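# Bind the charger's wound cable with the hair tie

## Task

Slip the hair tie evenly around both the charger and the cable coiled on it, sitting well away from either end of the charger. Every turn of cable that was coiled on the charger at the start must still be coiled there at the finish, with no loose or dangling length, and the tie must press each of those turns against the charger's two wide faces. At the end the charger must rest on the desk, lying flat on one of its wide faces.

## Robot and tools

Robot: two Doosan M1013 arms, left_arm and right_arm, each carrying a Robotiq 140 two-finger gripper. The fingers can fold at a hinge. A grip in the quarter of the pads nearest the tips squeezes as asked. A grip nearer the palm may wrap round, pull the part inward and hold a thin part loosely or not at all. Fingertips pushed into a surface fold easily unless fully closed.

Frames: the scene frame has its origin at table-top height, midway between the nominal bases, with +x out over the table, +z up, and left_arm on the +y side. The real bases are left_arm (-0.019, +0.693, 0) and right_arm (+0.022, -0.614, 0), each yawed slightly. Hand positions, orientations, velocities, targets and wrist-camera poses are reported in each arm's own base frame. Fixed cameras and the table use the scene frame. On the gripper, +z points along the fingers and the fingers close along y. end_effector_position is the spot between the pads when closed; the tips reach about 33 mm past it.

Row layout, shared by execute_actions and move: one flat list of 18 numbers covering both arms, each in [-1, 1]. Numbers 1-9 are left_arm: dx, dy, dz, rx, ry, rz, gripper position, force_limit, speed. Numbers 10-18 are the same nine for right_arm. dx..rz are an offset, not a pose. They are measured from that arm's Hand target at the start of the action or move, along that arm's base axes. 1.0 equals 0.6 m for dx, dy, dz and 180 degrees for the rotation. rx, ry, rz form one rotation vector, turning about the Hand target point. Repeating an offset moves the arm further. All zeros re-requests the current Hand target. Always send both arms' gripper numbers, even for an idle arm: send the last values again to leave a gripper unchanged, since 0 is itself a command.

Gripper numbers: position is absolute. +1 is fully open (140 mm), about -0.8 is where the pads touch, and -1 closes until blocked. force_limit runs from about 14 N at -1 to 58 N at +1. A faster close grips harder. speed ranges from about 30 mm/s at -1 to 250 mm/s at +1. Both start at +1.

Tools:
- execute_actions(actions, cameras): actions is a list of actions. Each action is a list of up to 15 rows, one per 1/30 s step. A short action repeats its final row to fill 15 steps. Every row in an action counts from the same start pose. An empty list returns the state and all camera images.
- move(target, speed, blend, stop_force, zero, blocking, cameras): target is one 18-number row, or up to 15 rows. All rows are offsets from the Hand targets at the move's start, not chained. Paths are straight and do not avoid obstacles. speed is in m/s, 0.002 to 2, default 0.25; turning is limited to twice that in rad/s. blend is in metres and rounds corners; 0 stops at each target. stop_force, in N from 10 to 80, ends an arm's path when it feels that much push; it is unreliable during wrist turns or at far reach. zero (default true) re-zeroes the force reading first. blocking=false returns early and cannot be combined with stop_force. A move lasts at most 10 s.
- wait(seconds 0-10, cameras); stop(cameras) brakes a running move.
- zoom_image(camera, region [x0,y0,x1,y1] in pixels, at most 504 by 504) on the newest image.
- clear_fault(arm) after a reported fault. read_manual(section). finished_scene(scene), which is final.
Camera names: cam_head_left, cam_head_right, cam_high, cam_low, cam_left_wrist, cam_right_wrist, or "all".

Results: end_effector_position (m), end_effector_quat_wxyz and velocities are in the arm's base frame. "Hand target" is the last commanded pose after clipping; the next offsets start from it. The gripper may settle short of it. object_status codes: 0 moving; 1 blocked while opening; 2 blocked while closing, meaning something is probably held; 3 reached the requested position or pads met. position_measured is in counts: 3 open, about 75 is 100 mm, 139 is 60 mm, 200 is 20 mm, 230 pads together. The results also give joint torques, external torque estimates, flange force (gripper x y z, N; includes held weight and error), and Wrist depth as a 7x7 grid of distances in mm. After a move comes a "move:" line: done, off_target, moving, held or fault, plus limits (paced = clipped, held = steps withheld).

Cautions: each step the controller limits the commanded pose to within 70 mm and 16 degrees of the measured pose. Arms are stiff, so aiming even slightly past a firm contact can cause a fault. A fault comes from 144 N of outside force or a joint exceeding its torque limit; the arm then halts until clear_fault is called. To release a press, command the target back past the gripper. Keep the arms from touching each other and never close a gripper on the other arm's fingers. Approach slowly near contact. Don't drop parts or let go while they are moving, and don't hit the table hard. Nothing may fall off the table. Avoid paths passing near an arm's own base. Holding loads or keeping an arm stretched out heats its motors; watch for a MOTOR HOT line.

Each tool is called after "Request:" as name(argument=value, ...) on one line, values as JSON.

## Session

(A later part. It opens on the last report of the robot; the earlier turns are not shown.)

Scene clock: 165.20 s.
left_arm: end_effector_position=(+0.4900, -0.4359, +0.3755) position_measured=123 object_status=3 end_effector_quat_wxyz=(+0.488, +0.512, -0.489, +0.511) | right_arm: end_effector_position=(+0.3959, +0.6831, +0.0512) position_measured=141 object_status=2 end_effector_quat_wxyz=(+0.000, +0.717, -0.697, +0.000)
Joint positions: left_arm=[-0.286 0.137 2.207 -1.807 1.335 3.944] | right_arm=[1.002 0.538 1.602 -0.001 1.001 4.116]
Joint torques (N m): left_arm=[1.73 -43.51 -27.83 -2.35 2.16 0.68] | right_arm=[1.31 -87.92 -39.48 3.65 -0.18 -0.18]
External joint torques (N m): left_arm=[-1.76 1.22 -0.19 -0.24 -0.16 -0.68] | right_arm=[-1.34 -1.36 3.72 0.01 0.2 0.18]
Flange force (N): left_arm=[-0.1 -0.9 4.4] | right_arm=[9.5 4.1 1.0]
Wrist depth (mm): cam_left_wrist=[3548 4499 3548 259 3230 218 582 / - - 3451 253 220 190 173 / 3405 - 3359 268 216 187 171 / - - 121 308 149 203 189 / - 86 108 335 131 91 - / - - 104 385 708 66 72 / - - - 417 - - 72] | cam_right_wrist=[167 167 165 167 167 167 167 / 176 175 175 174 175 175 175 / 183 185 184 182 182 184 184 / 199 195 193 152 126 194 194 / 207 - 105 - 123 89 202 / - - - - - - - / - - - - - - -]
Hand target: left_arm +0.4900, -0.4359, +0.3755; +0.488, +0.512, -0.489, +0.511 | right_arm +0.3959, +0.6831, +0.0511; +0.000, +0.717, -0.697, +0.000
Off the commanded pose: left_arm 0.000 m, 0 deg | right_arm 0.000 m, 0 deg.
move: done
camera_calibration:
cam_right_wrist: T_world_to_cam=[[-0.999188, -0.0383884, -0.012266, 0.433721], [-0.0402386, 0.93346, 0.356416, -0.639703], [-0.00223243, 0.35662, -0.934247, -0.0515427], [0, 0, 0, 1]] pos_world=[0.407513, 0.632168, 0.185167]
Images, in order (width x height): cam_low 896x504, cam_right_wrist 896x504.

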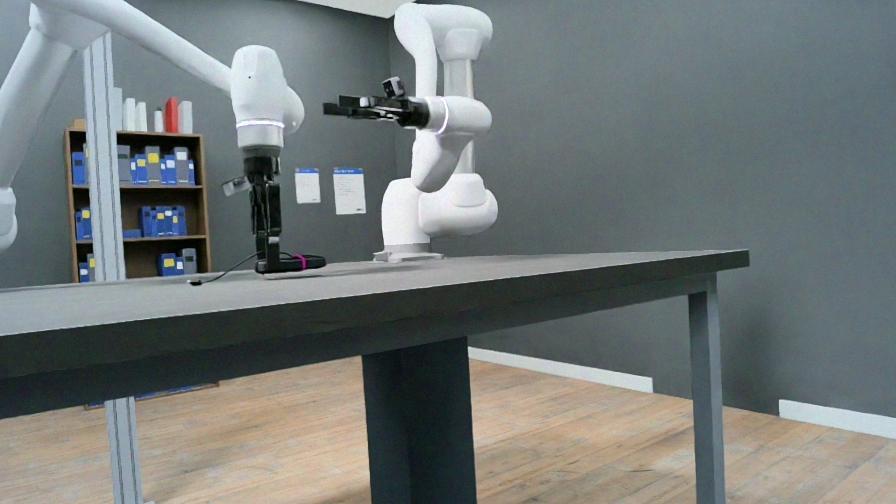

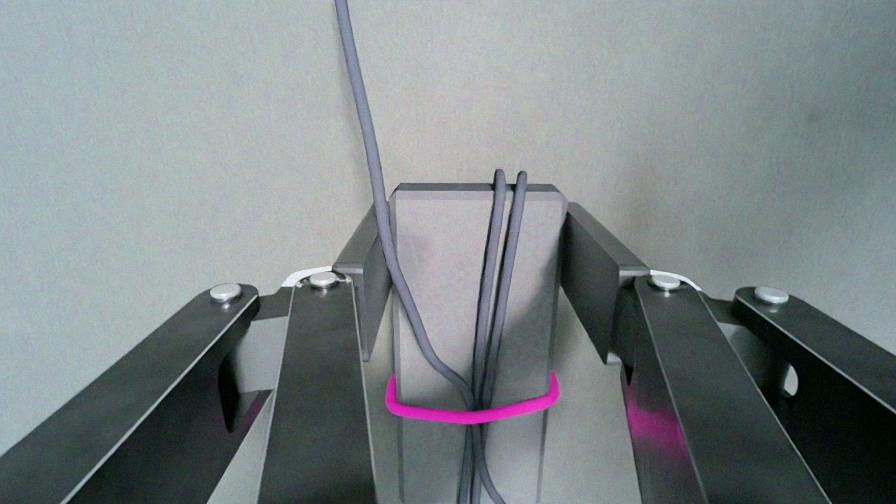

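Request:
move(target=[[0,0,0,0,0,0,0.05,-0.5,-1,0,0,0,0,0,0,-1,-0.3,-1],[0,0,0,0,0,0,0.05,-0.5,-1,0.14,0.03,0,0,0,0,-1,-0.3,-1]], speed=0.12, cameras=["cam_right_wrist","cam_low"])

Scene clock: 166.37 s.
left_arm: end_effector_position=(+0.4900, -0.4359, +0.3755) position_measured=123 object_status=3 end_effector_quat_wxyz=(+0.488, +0.512, -0.489, +0.511) | right_arm: end_effector_position=(+0.4392, +0.6921, +0.0511) position_measured=141 object_status=2 end_effector_quat_wxyz=(+0.000, +0.717, -0.697, +0.000)
Joint positions: left_arm=[-0.286 0.137 2.207 -1.807 1.335 3.944] | right_arm=[0.964 0.58 1.532 -0.001 1.03 4.078]
Joint torques (N m): left_arm=[1.79 -43.34 -27.76 -2.33 2.14 0.63] | right_arm=[1.28 -91.48 -39.99 3.72 -0.11 -0.25]
External joint torques (N m): left_arm=[-1.86 1.11 -0.28 -0.27 -0.15 -0.64] | right_arm=[-1.4 -2.02 3.69 -0.02 0.15 0.25]
Flange force (N): left_arm=[0.0 -0.8 4.6] | right_arm=[10.3 5.2 0.6]
Wrist depth (mm): cam_left_wrist=[- - 251 262 210 217 603 / 3936 - 255 226 184 163 161 / 3548 - 265 225 178 159 155 / 4344 3999 132 267 149 170 3359 / - 86 147 332 770 91 - / - - 366 380 - 66 72 / - - - - - - 72] | cam_right_wrist=[- 167 167 166 167 166 166 / - 175 - 175 174 175 174 / - 185 184 180 182 184 183 / 195 195 192 - 142 194 194 / 204 - 105 162 141 89 201 / - - - 172 - - - / - - - - - - -]
Hand target: left_arm +0.4900, -0.4359, +0.3755; +0.488, +0.512, -0.489, +0.511 | right_arm +0.4391, +0.6922, +0.0512; +0.000, +0.717, -0.697, +0.000 (not the last commanded pose)
Off the commanded pose: left_arm 0.000 m, 0 deg | right_arm 0.042 m, 0 deg.
move: held (right_arm; a check stopped the path); path passed 1 of 2 targets; limits=held
pose unreachable (right arm): on one or more control steps of this call, first in action 0 (counted from 0), this arm could not follow its commanded pose, so it was not sent that pose on those steps. It may still have moved: this result reports where it is.
cause: moving toward the commanded pose would bring a part of the arm too close to another arm (a part of this arm just beyond joint 4 (forearm roll) and the left arm's gripper, 12 mm apart when this arm was first held).
camera_calibration:
cam_right_wrist: T_world_to_cam=[[-0.999188, -0.0383205, -0.0124539, 0.477325], [-0.0402421, 0.933463, 0.356409, -0.646418], [-0.00203248, 0.35662, -0.934247, -0.0548748], [0, 0, 0, 1]] pos_world=[0.450813, 0.641268, 0.185067]
Images, in order (width x height): cam_low 896x504, cam_right_wrist 896x504.

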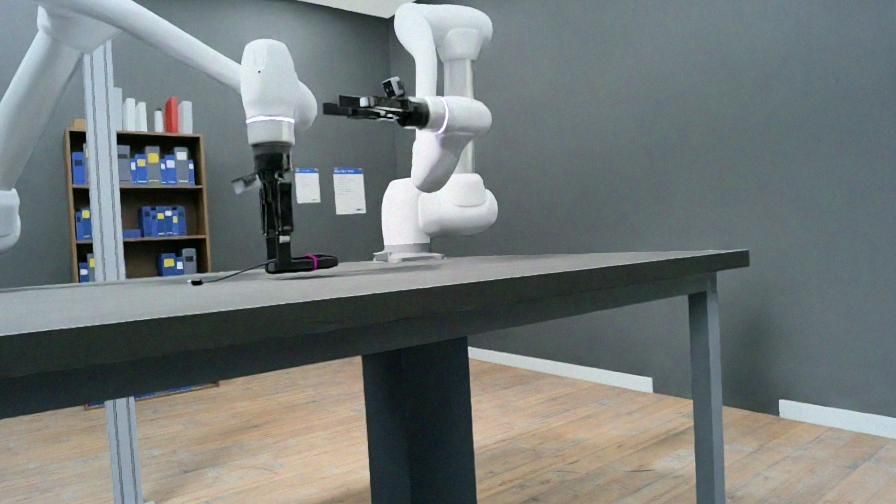

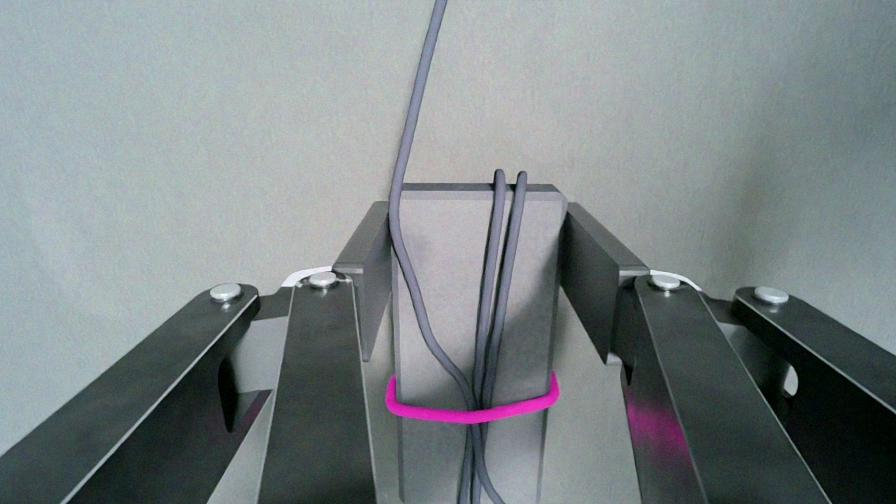

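Request:
move(target=[[-0.1,0.3,0.2,0,0,0,0.05,-0.5,-1,0,0,0,0,0,0,-1,-0.3,-1]], speed=0.3)

Request:
move(target=[[0,0,0,0,0,0,0.05,-0.5,-1,0.1,0.02,0,0,0,0,-1,-0.3,-1]], speed=0.12, cameras=["cam_right_wrist","cam_low"])

Scene clock: 167.93 s.
left_arm: end_effector_position=(+0.4300, -0.2559, +0.4956) position_measured=123 object_status=3 end_effector_quat_wxyz=(+0.488, +0.512, -0.489, +0.511) | right_arm: end_effector_position=(+0.4391, +0.6922, +0.0512) position_measured=141 object_status=2 end_effector_quat_wxyz=(+0.000, +0.717, -0.697, +0.000)
Joint positions: left_arm=[0.1 -0.109 2.19 -1.544 1.617 3.652] | right_arm=[0.964 0.579 1.532 -0.001 1.03 4.078]
Joint torques (N m): left_arm=[2.19 -25.09 -34.15 -2.07 1.38 0.65] | right_arm=[1.23 -92.49 -40.18 3.7 -0.2 -0.2]
External joint torques (N m): left_arm=[-2.16 2.02 0.05 -0.22 -0.03 -0.65] | right_arm=[-1.27 -1.19 3.9 0 0.23 0.2]
Flange force (N): left_arm=[-0.6 -3.5 5.0] | right_arm=[9.6 4.9 1.3]
Wrist depth (mm): cam_left_wrist=[- 3876 3817 3760 704 672 3451 / - - - - - 3817 4130 / 3499 4344 469 456 1183 980 3230 / 4845 4420 132 395 149 1012 5360 / - 86 513 434 149 92 3499 / - - 554 854 - 66 72 / - - - - - - 72] | cam_right_wrist=[167 167 167 167 167 171 169 / 176 176 175 175 175 175 175 / 183 185 183 182 182 184 184 / 195 195 - 156 139 194 194 / 204 - 105 164 142 89 203 / - - - - 214 - - / - - - - - - -]
Hand target: left_arm +0.4300, -0.2559, +0.4955; +0.488, +0.512, -0.489, +0.511 | right_arm +0.4391, +0.6922, +0.0512; +0.000, +0.717, -0.697, +0.000
Off the commanded pose: left_arm 0.000 m, 0 deg | right_arm 0.000 m, 0 deg.
move: done

Scene clock: 168.80 s.
left_arm: end_effector_position=(+0.4300, -0.2559, +0.4955) position_measured=123 object_status=3 end_effector_quat_wxyz=(+0.488, +0.512, -0.489, +0.511) | right_arm: end_effector_position=(+0.4991, +0.7042, +0.0512) position_measured=141 object_status=2 end_effector_quat_wxyz=(+0.000, +0.717, -0.697, +0.000)
Joint positions: left_arm=[0.1 -0.109 2.19 -1.543 1.617 3.652] | right_arm=[0.914 0.641 1.426 -0.001 1.074 4.028]
Joint torques (N m): left_arm=[1.65 -24.86 -34.18 -2.03 1.46 0.66] | right_arm=[1.45 -98.62 -41.04 3.82 -0.18 -0.19]
External joint torques (N m): left_arm=[-1.62 1.74 -0.37 -0.28 -0.11 -0.66] | right_arm=[-1.49 -1.55 3.56 0 0.2 0.19]
Flange force (N): left_arm=[0.2 -3.6 4.0] | right_arm=[9.7 5.4 0.9]
Wrist depth (mm): cam_left_wrist=[3999 4344 - 3499 698 635 3999 / - - - 566 3548 785 - / - 4420 461 454 1188 3936 - / 3451 - 147 368 149 1037 3936 / - 86 108 377 131 92 3359 / - - 544 - - 66 72 / - - - - - - 72] | cam_right_wrist=[167 167 167 165 166 166 169 / 176 176 177 175 175 176 175 / 183 184 184 182 182 184 183 / 194 195 192 159 126 194 194 / - - 105 160 124 89 203 / - - - 168 218 - - / - - - 188 - - -]
Hand target: left_arm +0.4300, -0.2559, +0.4955; +0.488, +0.512, -0.489, +0.511 | right_arm +0.4991, +0.7042, +0.0512; +0.000, +0.717, -0.697, +0.000
Off the commanded pose: left_arm 0.000 m, 0 deg | right_arm 0.000 m, 0 deg.
move: done
camera_calibration:
cam_right_wrist: T_world_to_cam=[[-0.999184, -0.0383776, -0.0125859, 0.537697], [-0.0403423, 0.933415, 0.356524, -0.655183], [-0.00193466, 0.35674, -0.934202, -0.0590758], [0, 0, 0, 1]] pos_world=[0.510712, 0.653268, 0.185167]
Images, in order (width x height): cam_low 896x504, cam_right_wrist 896x504.

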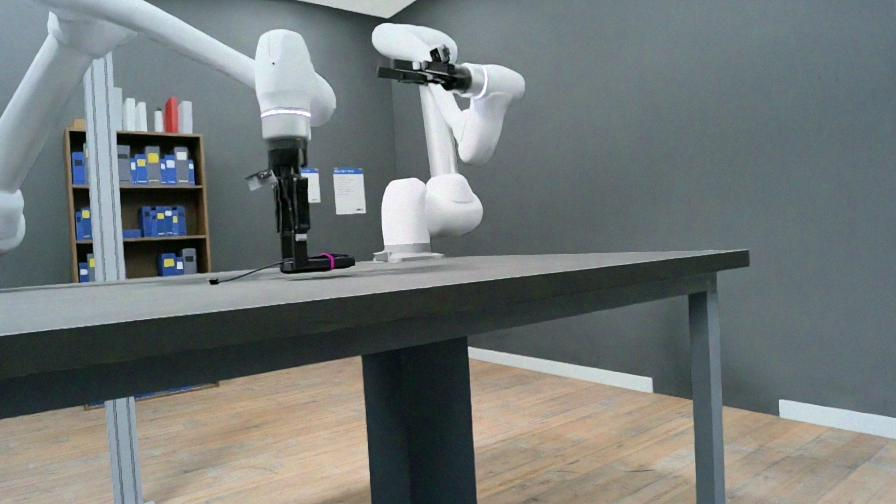

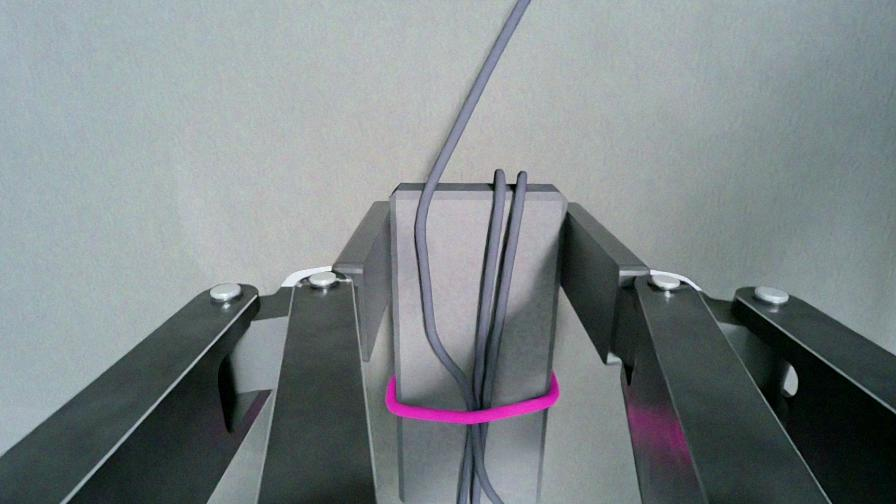

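Request:
move(target=[[0,0,0,0,0,0,0.05,-0.5,-1,0.035,0.02,0,0,0,0,-1,-0.3,-1]], speed=0.12)

Request:
move(target=[[0,0,0,0,0,0,0.05,-0.5,-1,0,0,-0.03,0,0,0,-1,-0.3,-1]], speed=0.012, stop_force=10, cameras=["cam_right_wrist","cam_low"])

Request:
zoom_image(camera="cam_low", region=[200, 200, 380, 310])

Scene clock: 170.17 s.
left_arm: end_effector_position=(+0.4300, -0.2559, +0.4955) position_measured=123 object_status=3 end_effector_quat_wxyz=(+0.488, +0.512, -0.489, +0.511) | right_arm: end_effector_position=(+0.5201, +0.7161, +0.0512) position_measured=141 object_status=2 end_effector_quat_wxyz=(+0.000, +0.717, -0.697, +0.000)
Joint positions: left_arm=[0.1 -0.109 2.19 -1.543 1.617 3.652] | right_arm=[0.904 0.672 1.37 -0.001 1.099 4.018]
Joint torques (N m): left_arm=[1.62 -24.87 -34.12 -2.09 1.46 0.62] | right_arm=[1.28 -101.65 -41.57 3.84 -0.19 -0.18]
External joint torques (N m): left_arm=[-1.6 1.73 -0.27 -0.22 -0.1 -0.62] | right_arm=[-1.18 -1.6 3.77 0.02 0.22 0.18]
Flange force (N): left_arm=[0.0 -3.5 3.9] | right_arm=[10.2 6.4 1.0]
Wrist depth (mm): cam_left_wrist=[- - - 712 690 611 2964 / 4581 - 3817 653 - 3817 4940 / 4270 4130 477 489 4344 4499 4199 / 4845 3999 132 352 149 1033 3876 / - 86 108 - - 92 3359 / - - 104 - - 66 72 / - - 654 718 - - 72] | cam_right_wrist=[168 167 166 165 165 167 166 / 175 175 175 174 176 174 174 / 182 185 184 180 182 184 184 / 195 195 193 - 125 194 191 / 204 - 105 - 141 89 202 / - - - - 216 - - / - - - - 190 - -]
Hand target: left_arm +0.4300, -0.2559, +0.4955; +0.488, +0.512, -0.489, +0.511 | right_arm +0.5201, +0.7162, +0.0512; +0.000, +0.717, -0.697, +0.000
Off the commanded pose: left_arm 0.000 m, 0 deg | right_arm 0.000 m, 0 deg.
move: done

Scene clock: 171.90 s.
left_arm: end_effector_position=(+0.4300, -0.2559, +0.4955) position_measured=123 object_status=3 end_effector_quat_wxyz=(+0.488, +0.512, -0.489, +0.511) | right_arm: end_effector_position=(+0.5202, +0.7162, +0.0375) position_measured=141 object_status=2 end_effector_quat_wxyz=(+0.000, +0.717, -0.697, +0.000)
Joint positions: left_arm=[0.1 -0.109 2.19 -1.543 1.617 3.652] | right_arm=[0.904 0.683 1.379 -0.001 1.079 4.018]
Joint torques (N m): left_arm=[1.69 -24.82 -34.17 -2.04 1.47 0.65] | right_arm=[1.94 -89.46 -34.48 3.87 -0.53 -0.09]
External joint torques (N m): left_arm=[-1.66 1.65 -0.27 -0.27 -0.12 -0.65] | right_arm=[-1.97 -14.12 -2.97 -0.05 0.56 0.09]
Flange force (N): left_arm=[0.2 -3.3 4.1] | right_arm=[11.0 5.7 -13.6]
Wrist depth (mm): cam_left_wrist=[3548 4130 3817 3189 681 610 - / - 4753 - 677 792 790 - / 3817 3705 476 477 4420 958 - / 4499 4199 147 382 149 1004 4270 / - 86 147 366 - 92 - / - - - 919 - 66 72 / - - - - - - 72] | cam_right_wrist=[154 155 155 154 154 154 156 / 163 163 162 162 162 162 164 / 173 171 173 166 171 169 172 / 181 182 176 - 125 180 180 / 189 - 105 - 141 89 - / - - - 169 198 - - / - - - - - - -]
Hand target: left_arm +0.4300, -0.2559, +0.4955; +0.488, +0.512, -0.489, +0.511 | right_arm +0.5202, +0.7162, +0.0375; +0.000, +0.717, -0.697, +0.000 (not the last commanded pose)
Off the commanded pose: left_arm 0.000 m, 0 deg | right_arm 0.004 m, 0 deg.
move: contact (right_arm)
camera_calibration:
cam_right_wrist: T_world_to_cam=[[-0.999188, -0.0382846, -0.0125565, 0.559003], [-0.0402448, 0.933385, 0.356612, -0.660696], [-0.0019327, 0.356828, -0.934168, -0.0761792], [0, 0, 0, 1]] pos_world=[0.531813, 0.665268, 0.171467]
Images, in order (width x height): cam_low 896x504, cam_right_wrist 896x504.

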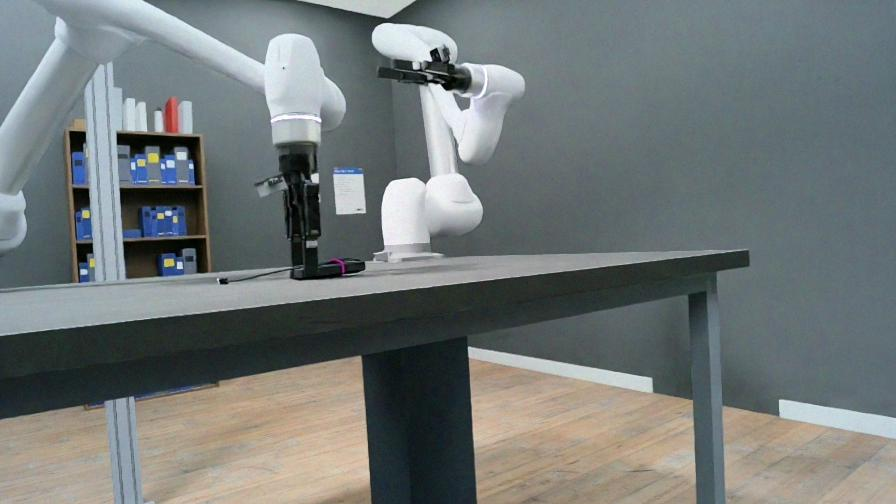

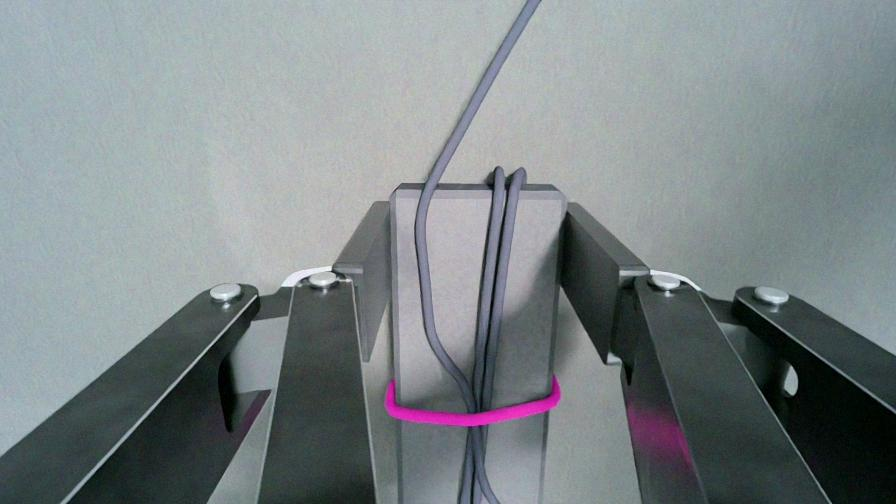

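Scaled by 2.800 from the camera's 896x504 image, which has a finer 1280x720 frame.

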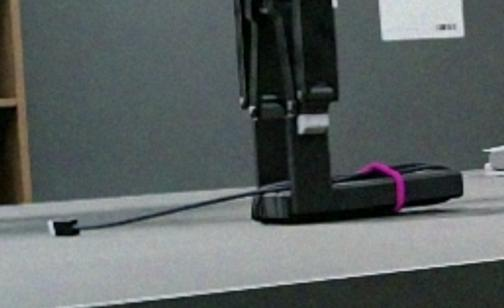

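Down. Release slowly and rise.

Request:
move(target=[[0,0,0,0,0,0,0.05,-0.5,-1,0,0,0,0,0,0,0.1,-0.3,-1]])

Request:
move(target=[[0,0,0,0,0,0,0.05,-0.5,-1,0,0,0.3,0,0,0,0.1,-0.3,-1]], speed=0.12, cameras=["cam_right_wrist","cam_low"])

Request:
zoom_image(camera="cam_low", region=[200, 220, 400, 310])

Request:
zoom_image(camera="cam_right_wrist", region=[320, 50, 620, 400])

Scene clock: 173.03 s.
left_arm: end_effector_position=(+0.4300, -0.2559, +0.4955) position_measured=123 object_status=3 end_effector_quat_wxyz=(+0.488, +0.512, -0.489, +0.511) | right_arm: end_effector_position=(+0.5202, +0.7162, +0.0374) position_measured=117 object_status=0 end_effector_quat_wxyz=(+0.000, +0.717, -0.697, +0.000)
Joint positions: left_arm=[0.1 -0.109 2.19 -1.543 1.617 3.652] | right_arm=[0.904 0.683 1.379 -0.001 1.079 4.018]
Joint torques (N m): left_arm=[1.65 -25.3 -34.17 -2.04 1.44 0.64] | right_arm=[1.34 -99.85 -39.75 3.73 -0.08 -0.2]
External joint torques (N m): left_arm=[-1.68 2.25 -0.18 -0.27 -0.08 -0.64] | right_arm=[-1.23 -3.6 2.37 0.09 0.1 0.2]
Flange force (N): left_arm=[-0.5 -4.2 4.0] | right_arm=[9.7 6.0 -1.4]
Wrist depth (mm): cam_left_wrist=[4845 3405 - 677 668 617 - / 5249 3999 - 643 685 3817 3499 / 3999 4344 479 487 4344 969 - / 3315 4199 147 381 149 5141 4581 / - 86 147 361 131 92 3272 / - - 104 887 - 66 72 / - - - - - - 72] | cam_right_wrist=[154 155 155 154 155 154 154 / 163 162 162 162 162 162 163 / 170 170 169 166 168 170 172 / 182 180 137 157 154 178 179 / - - 186 160 163 95 - / - - 202 - 203 - - / - - 216 183 220 - -]
Hand target: left_arm +0.4300, -0.2559, +0.4955; +0.488, +0.512, -0.489, +0.511 | right_arm +0.5202, +0.7162, +0.0375; +0.000, +0.717, -0.697, +0.000
Off the commanded pose: left_arm 0.000 m, 0 deg | right_arm 0.000 m, 0 deg.
move: done

Scene clock: 174.87 s.
left_arm: end_effector_position=(+0.4300, -0.2559, +0.4955) position_measured=123 object_status=3 end_effector_quat_wxyz=(+0.488, +0.512, -0.489, +0.511) | right_arm: end_effector_position=(+0.5201, +0.7162, +0.2176) position_measured=117 object_status=3 end_effector_quat_wxyz=(+0.000, +0.717, -0.697, +0.000)
Joint positions: left_arm=[0.1 -0.109 2.19 -1.543 1.617 3.652] | right_arm=[0.904 0.578 1.213 -0.001 1.35 4.018]
Joint torques (N m): left_arm=[1.91 -24.94 -34.26 -2.05 1.46 0.68] | right_arm=[1.27 -95.17 -43.71 4.11 0.08 -0.19]
External joint torques (N m): left_arm=[-1.91 1.79 -0.17 -0.26 -0.1 -0.68] | right_arm=[-1.37 -3.19 2.45 0.09 -0.05 0.19]
Flange force (N): left_arm=[0.0 -3.4 4.6] | right_arm=[10.5 6.4 1.9]
Wrist depth (mm): cam_left_wrist=[3876 395 305 299 696 665 3705 / - 402 322 310 4199 3999 3876 / 3705 4344 458 3936 3760 1008 4130 / 3817 5998 121 - 149 1037 3936 / - 86 107 - - 91 3149 / - - 105 - - 66 72 / - - - - - - 72] | cam_right_wrist=[325 316 316 315 316 313 315 / 332 334 334 - 330 330 330 / - 346 348 - - 347 348 / 364 - 137 370 169 362 368 / - - - 400 - 95 380 / - - - 412 - - - / - - - - - - -]
Hand target: left_arm +0.4300, -0.2559, +0.4955; +0.488, +0.512, -0.489, +0.511 | right_arm +0.5202, +0.7162, +0.2175; +0.000, +0.717, -0.697, +0.000
Off the commanded pose: left_arm 0.000 m, 0 deg | right_arm 0.000 m, 0 deg.
move: done
camera_calibration:
cam_right_wrist: T_world_to_cam=[[-0.999188, -0.0382822, -0.0125599, 0.561164], [-0.0402436, 0.933352, 0.3567, -0.724935], [-0.00193244, 0.356916, -0.934135, 0.091994], [0, 0, 0, 1]] pos_world=[0.531713, 0.665268, 0.351567]
Images, in order (width x height): cam_low 896x504, cam_right_wrist 896x504.

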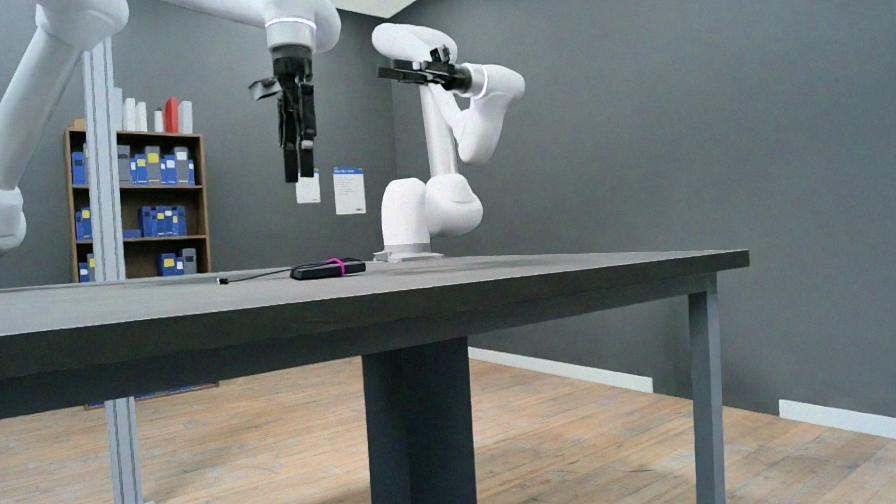

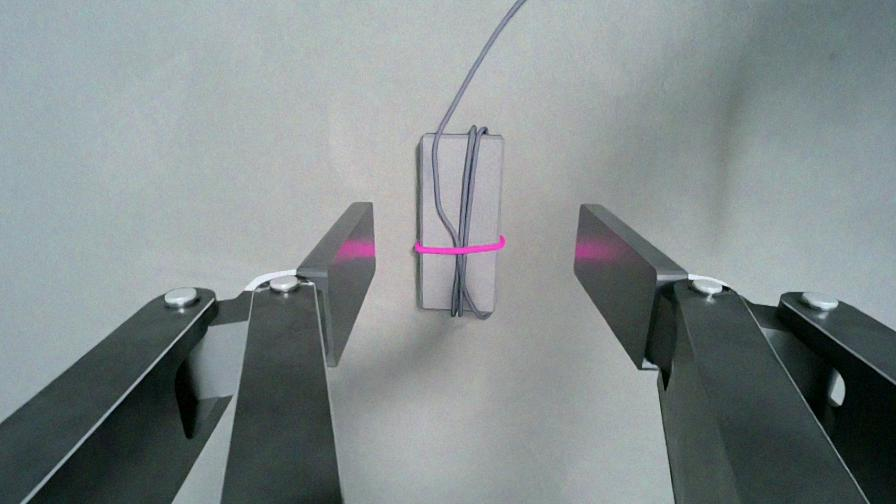

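Scaled by 2.520 from the camera's 896x504 image, which has a finer 1280x720 frame.

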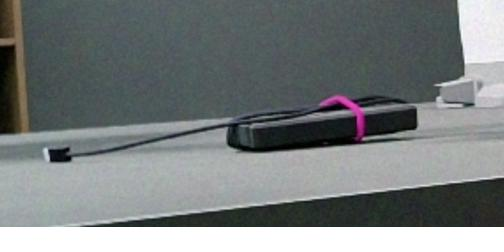

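Scaled by 1.440 from the camera's 896x504 image, which has a finer 1280x720 frame.

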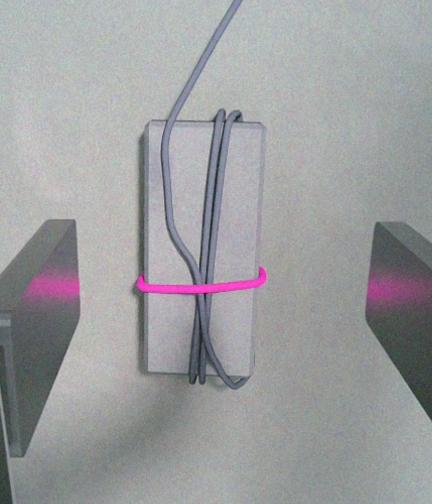

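Request:
finished_scene(scene=1)

The scene is finished: the task was done.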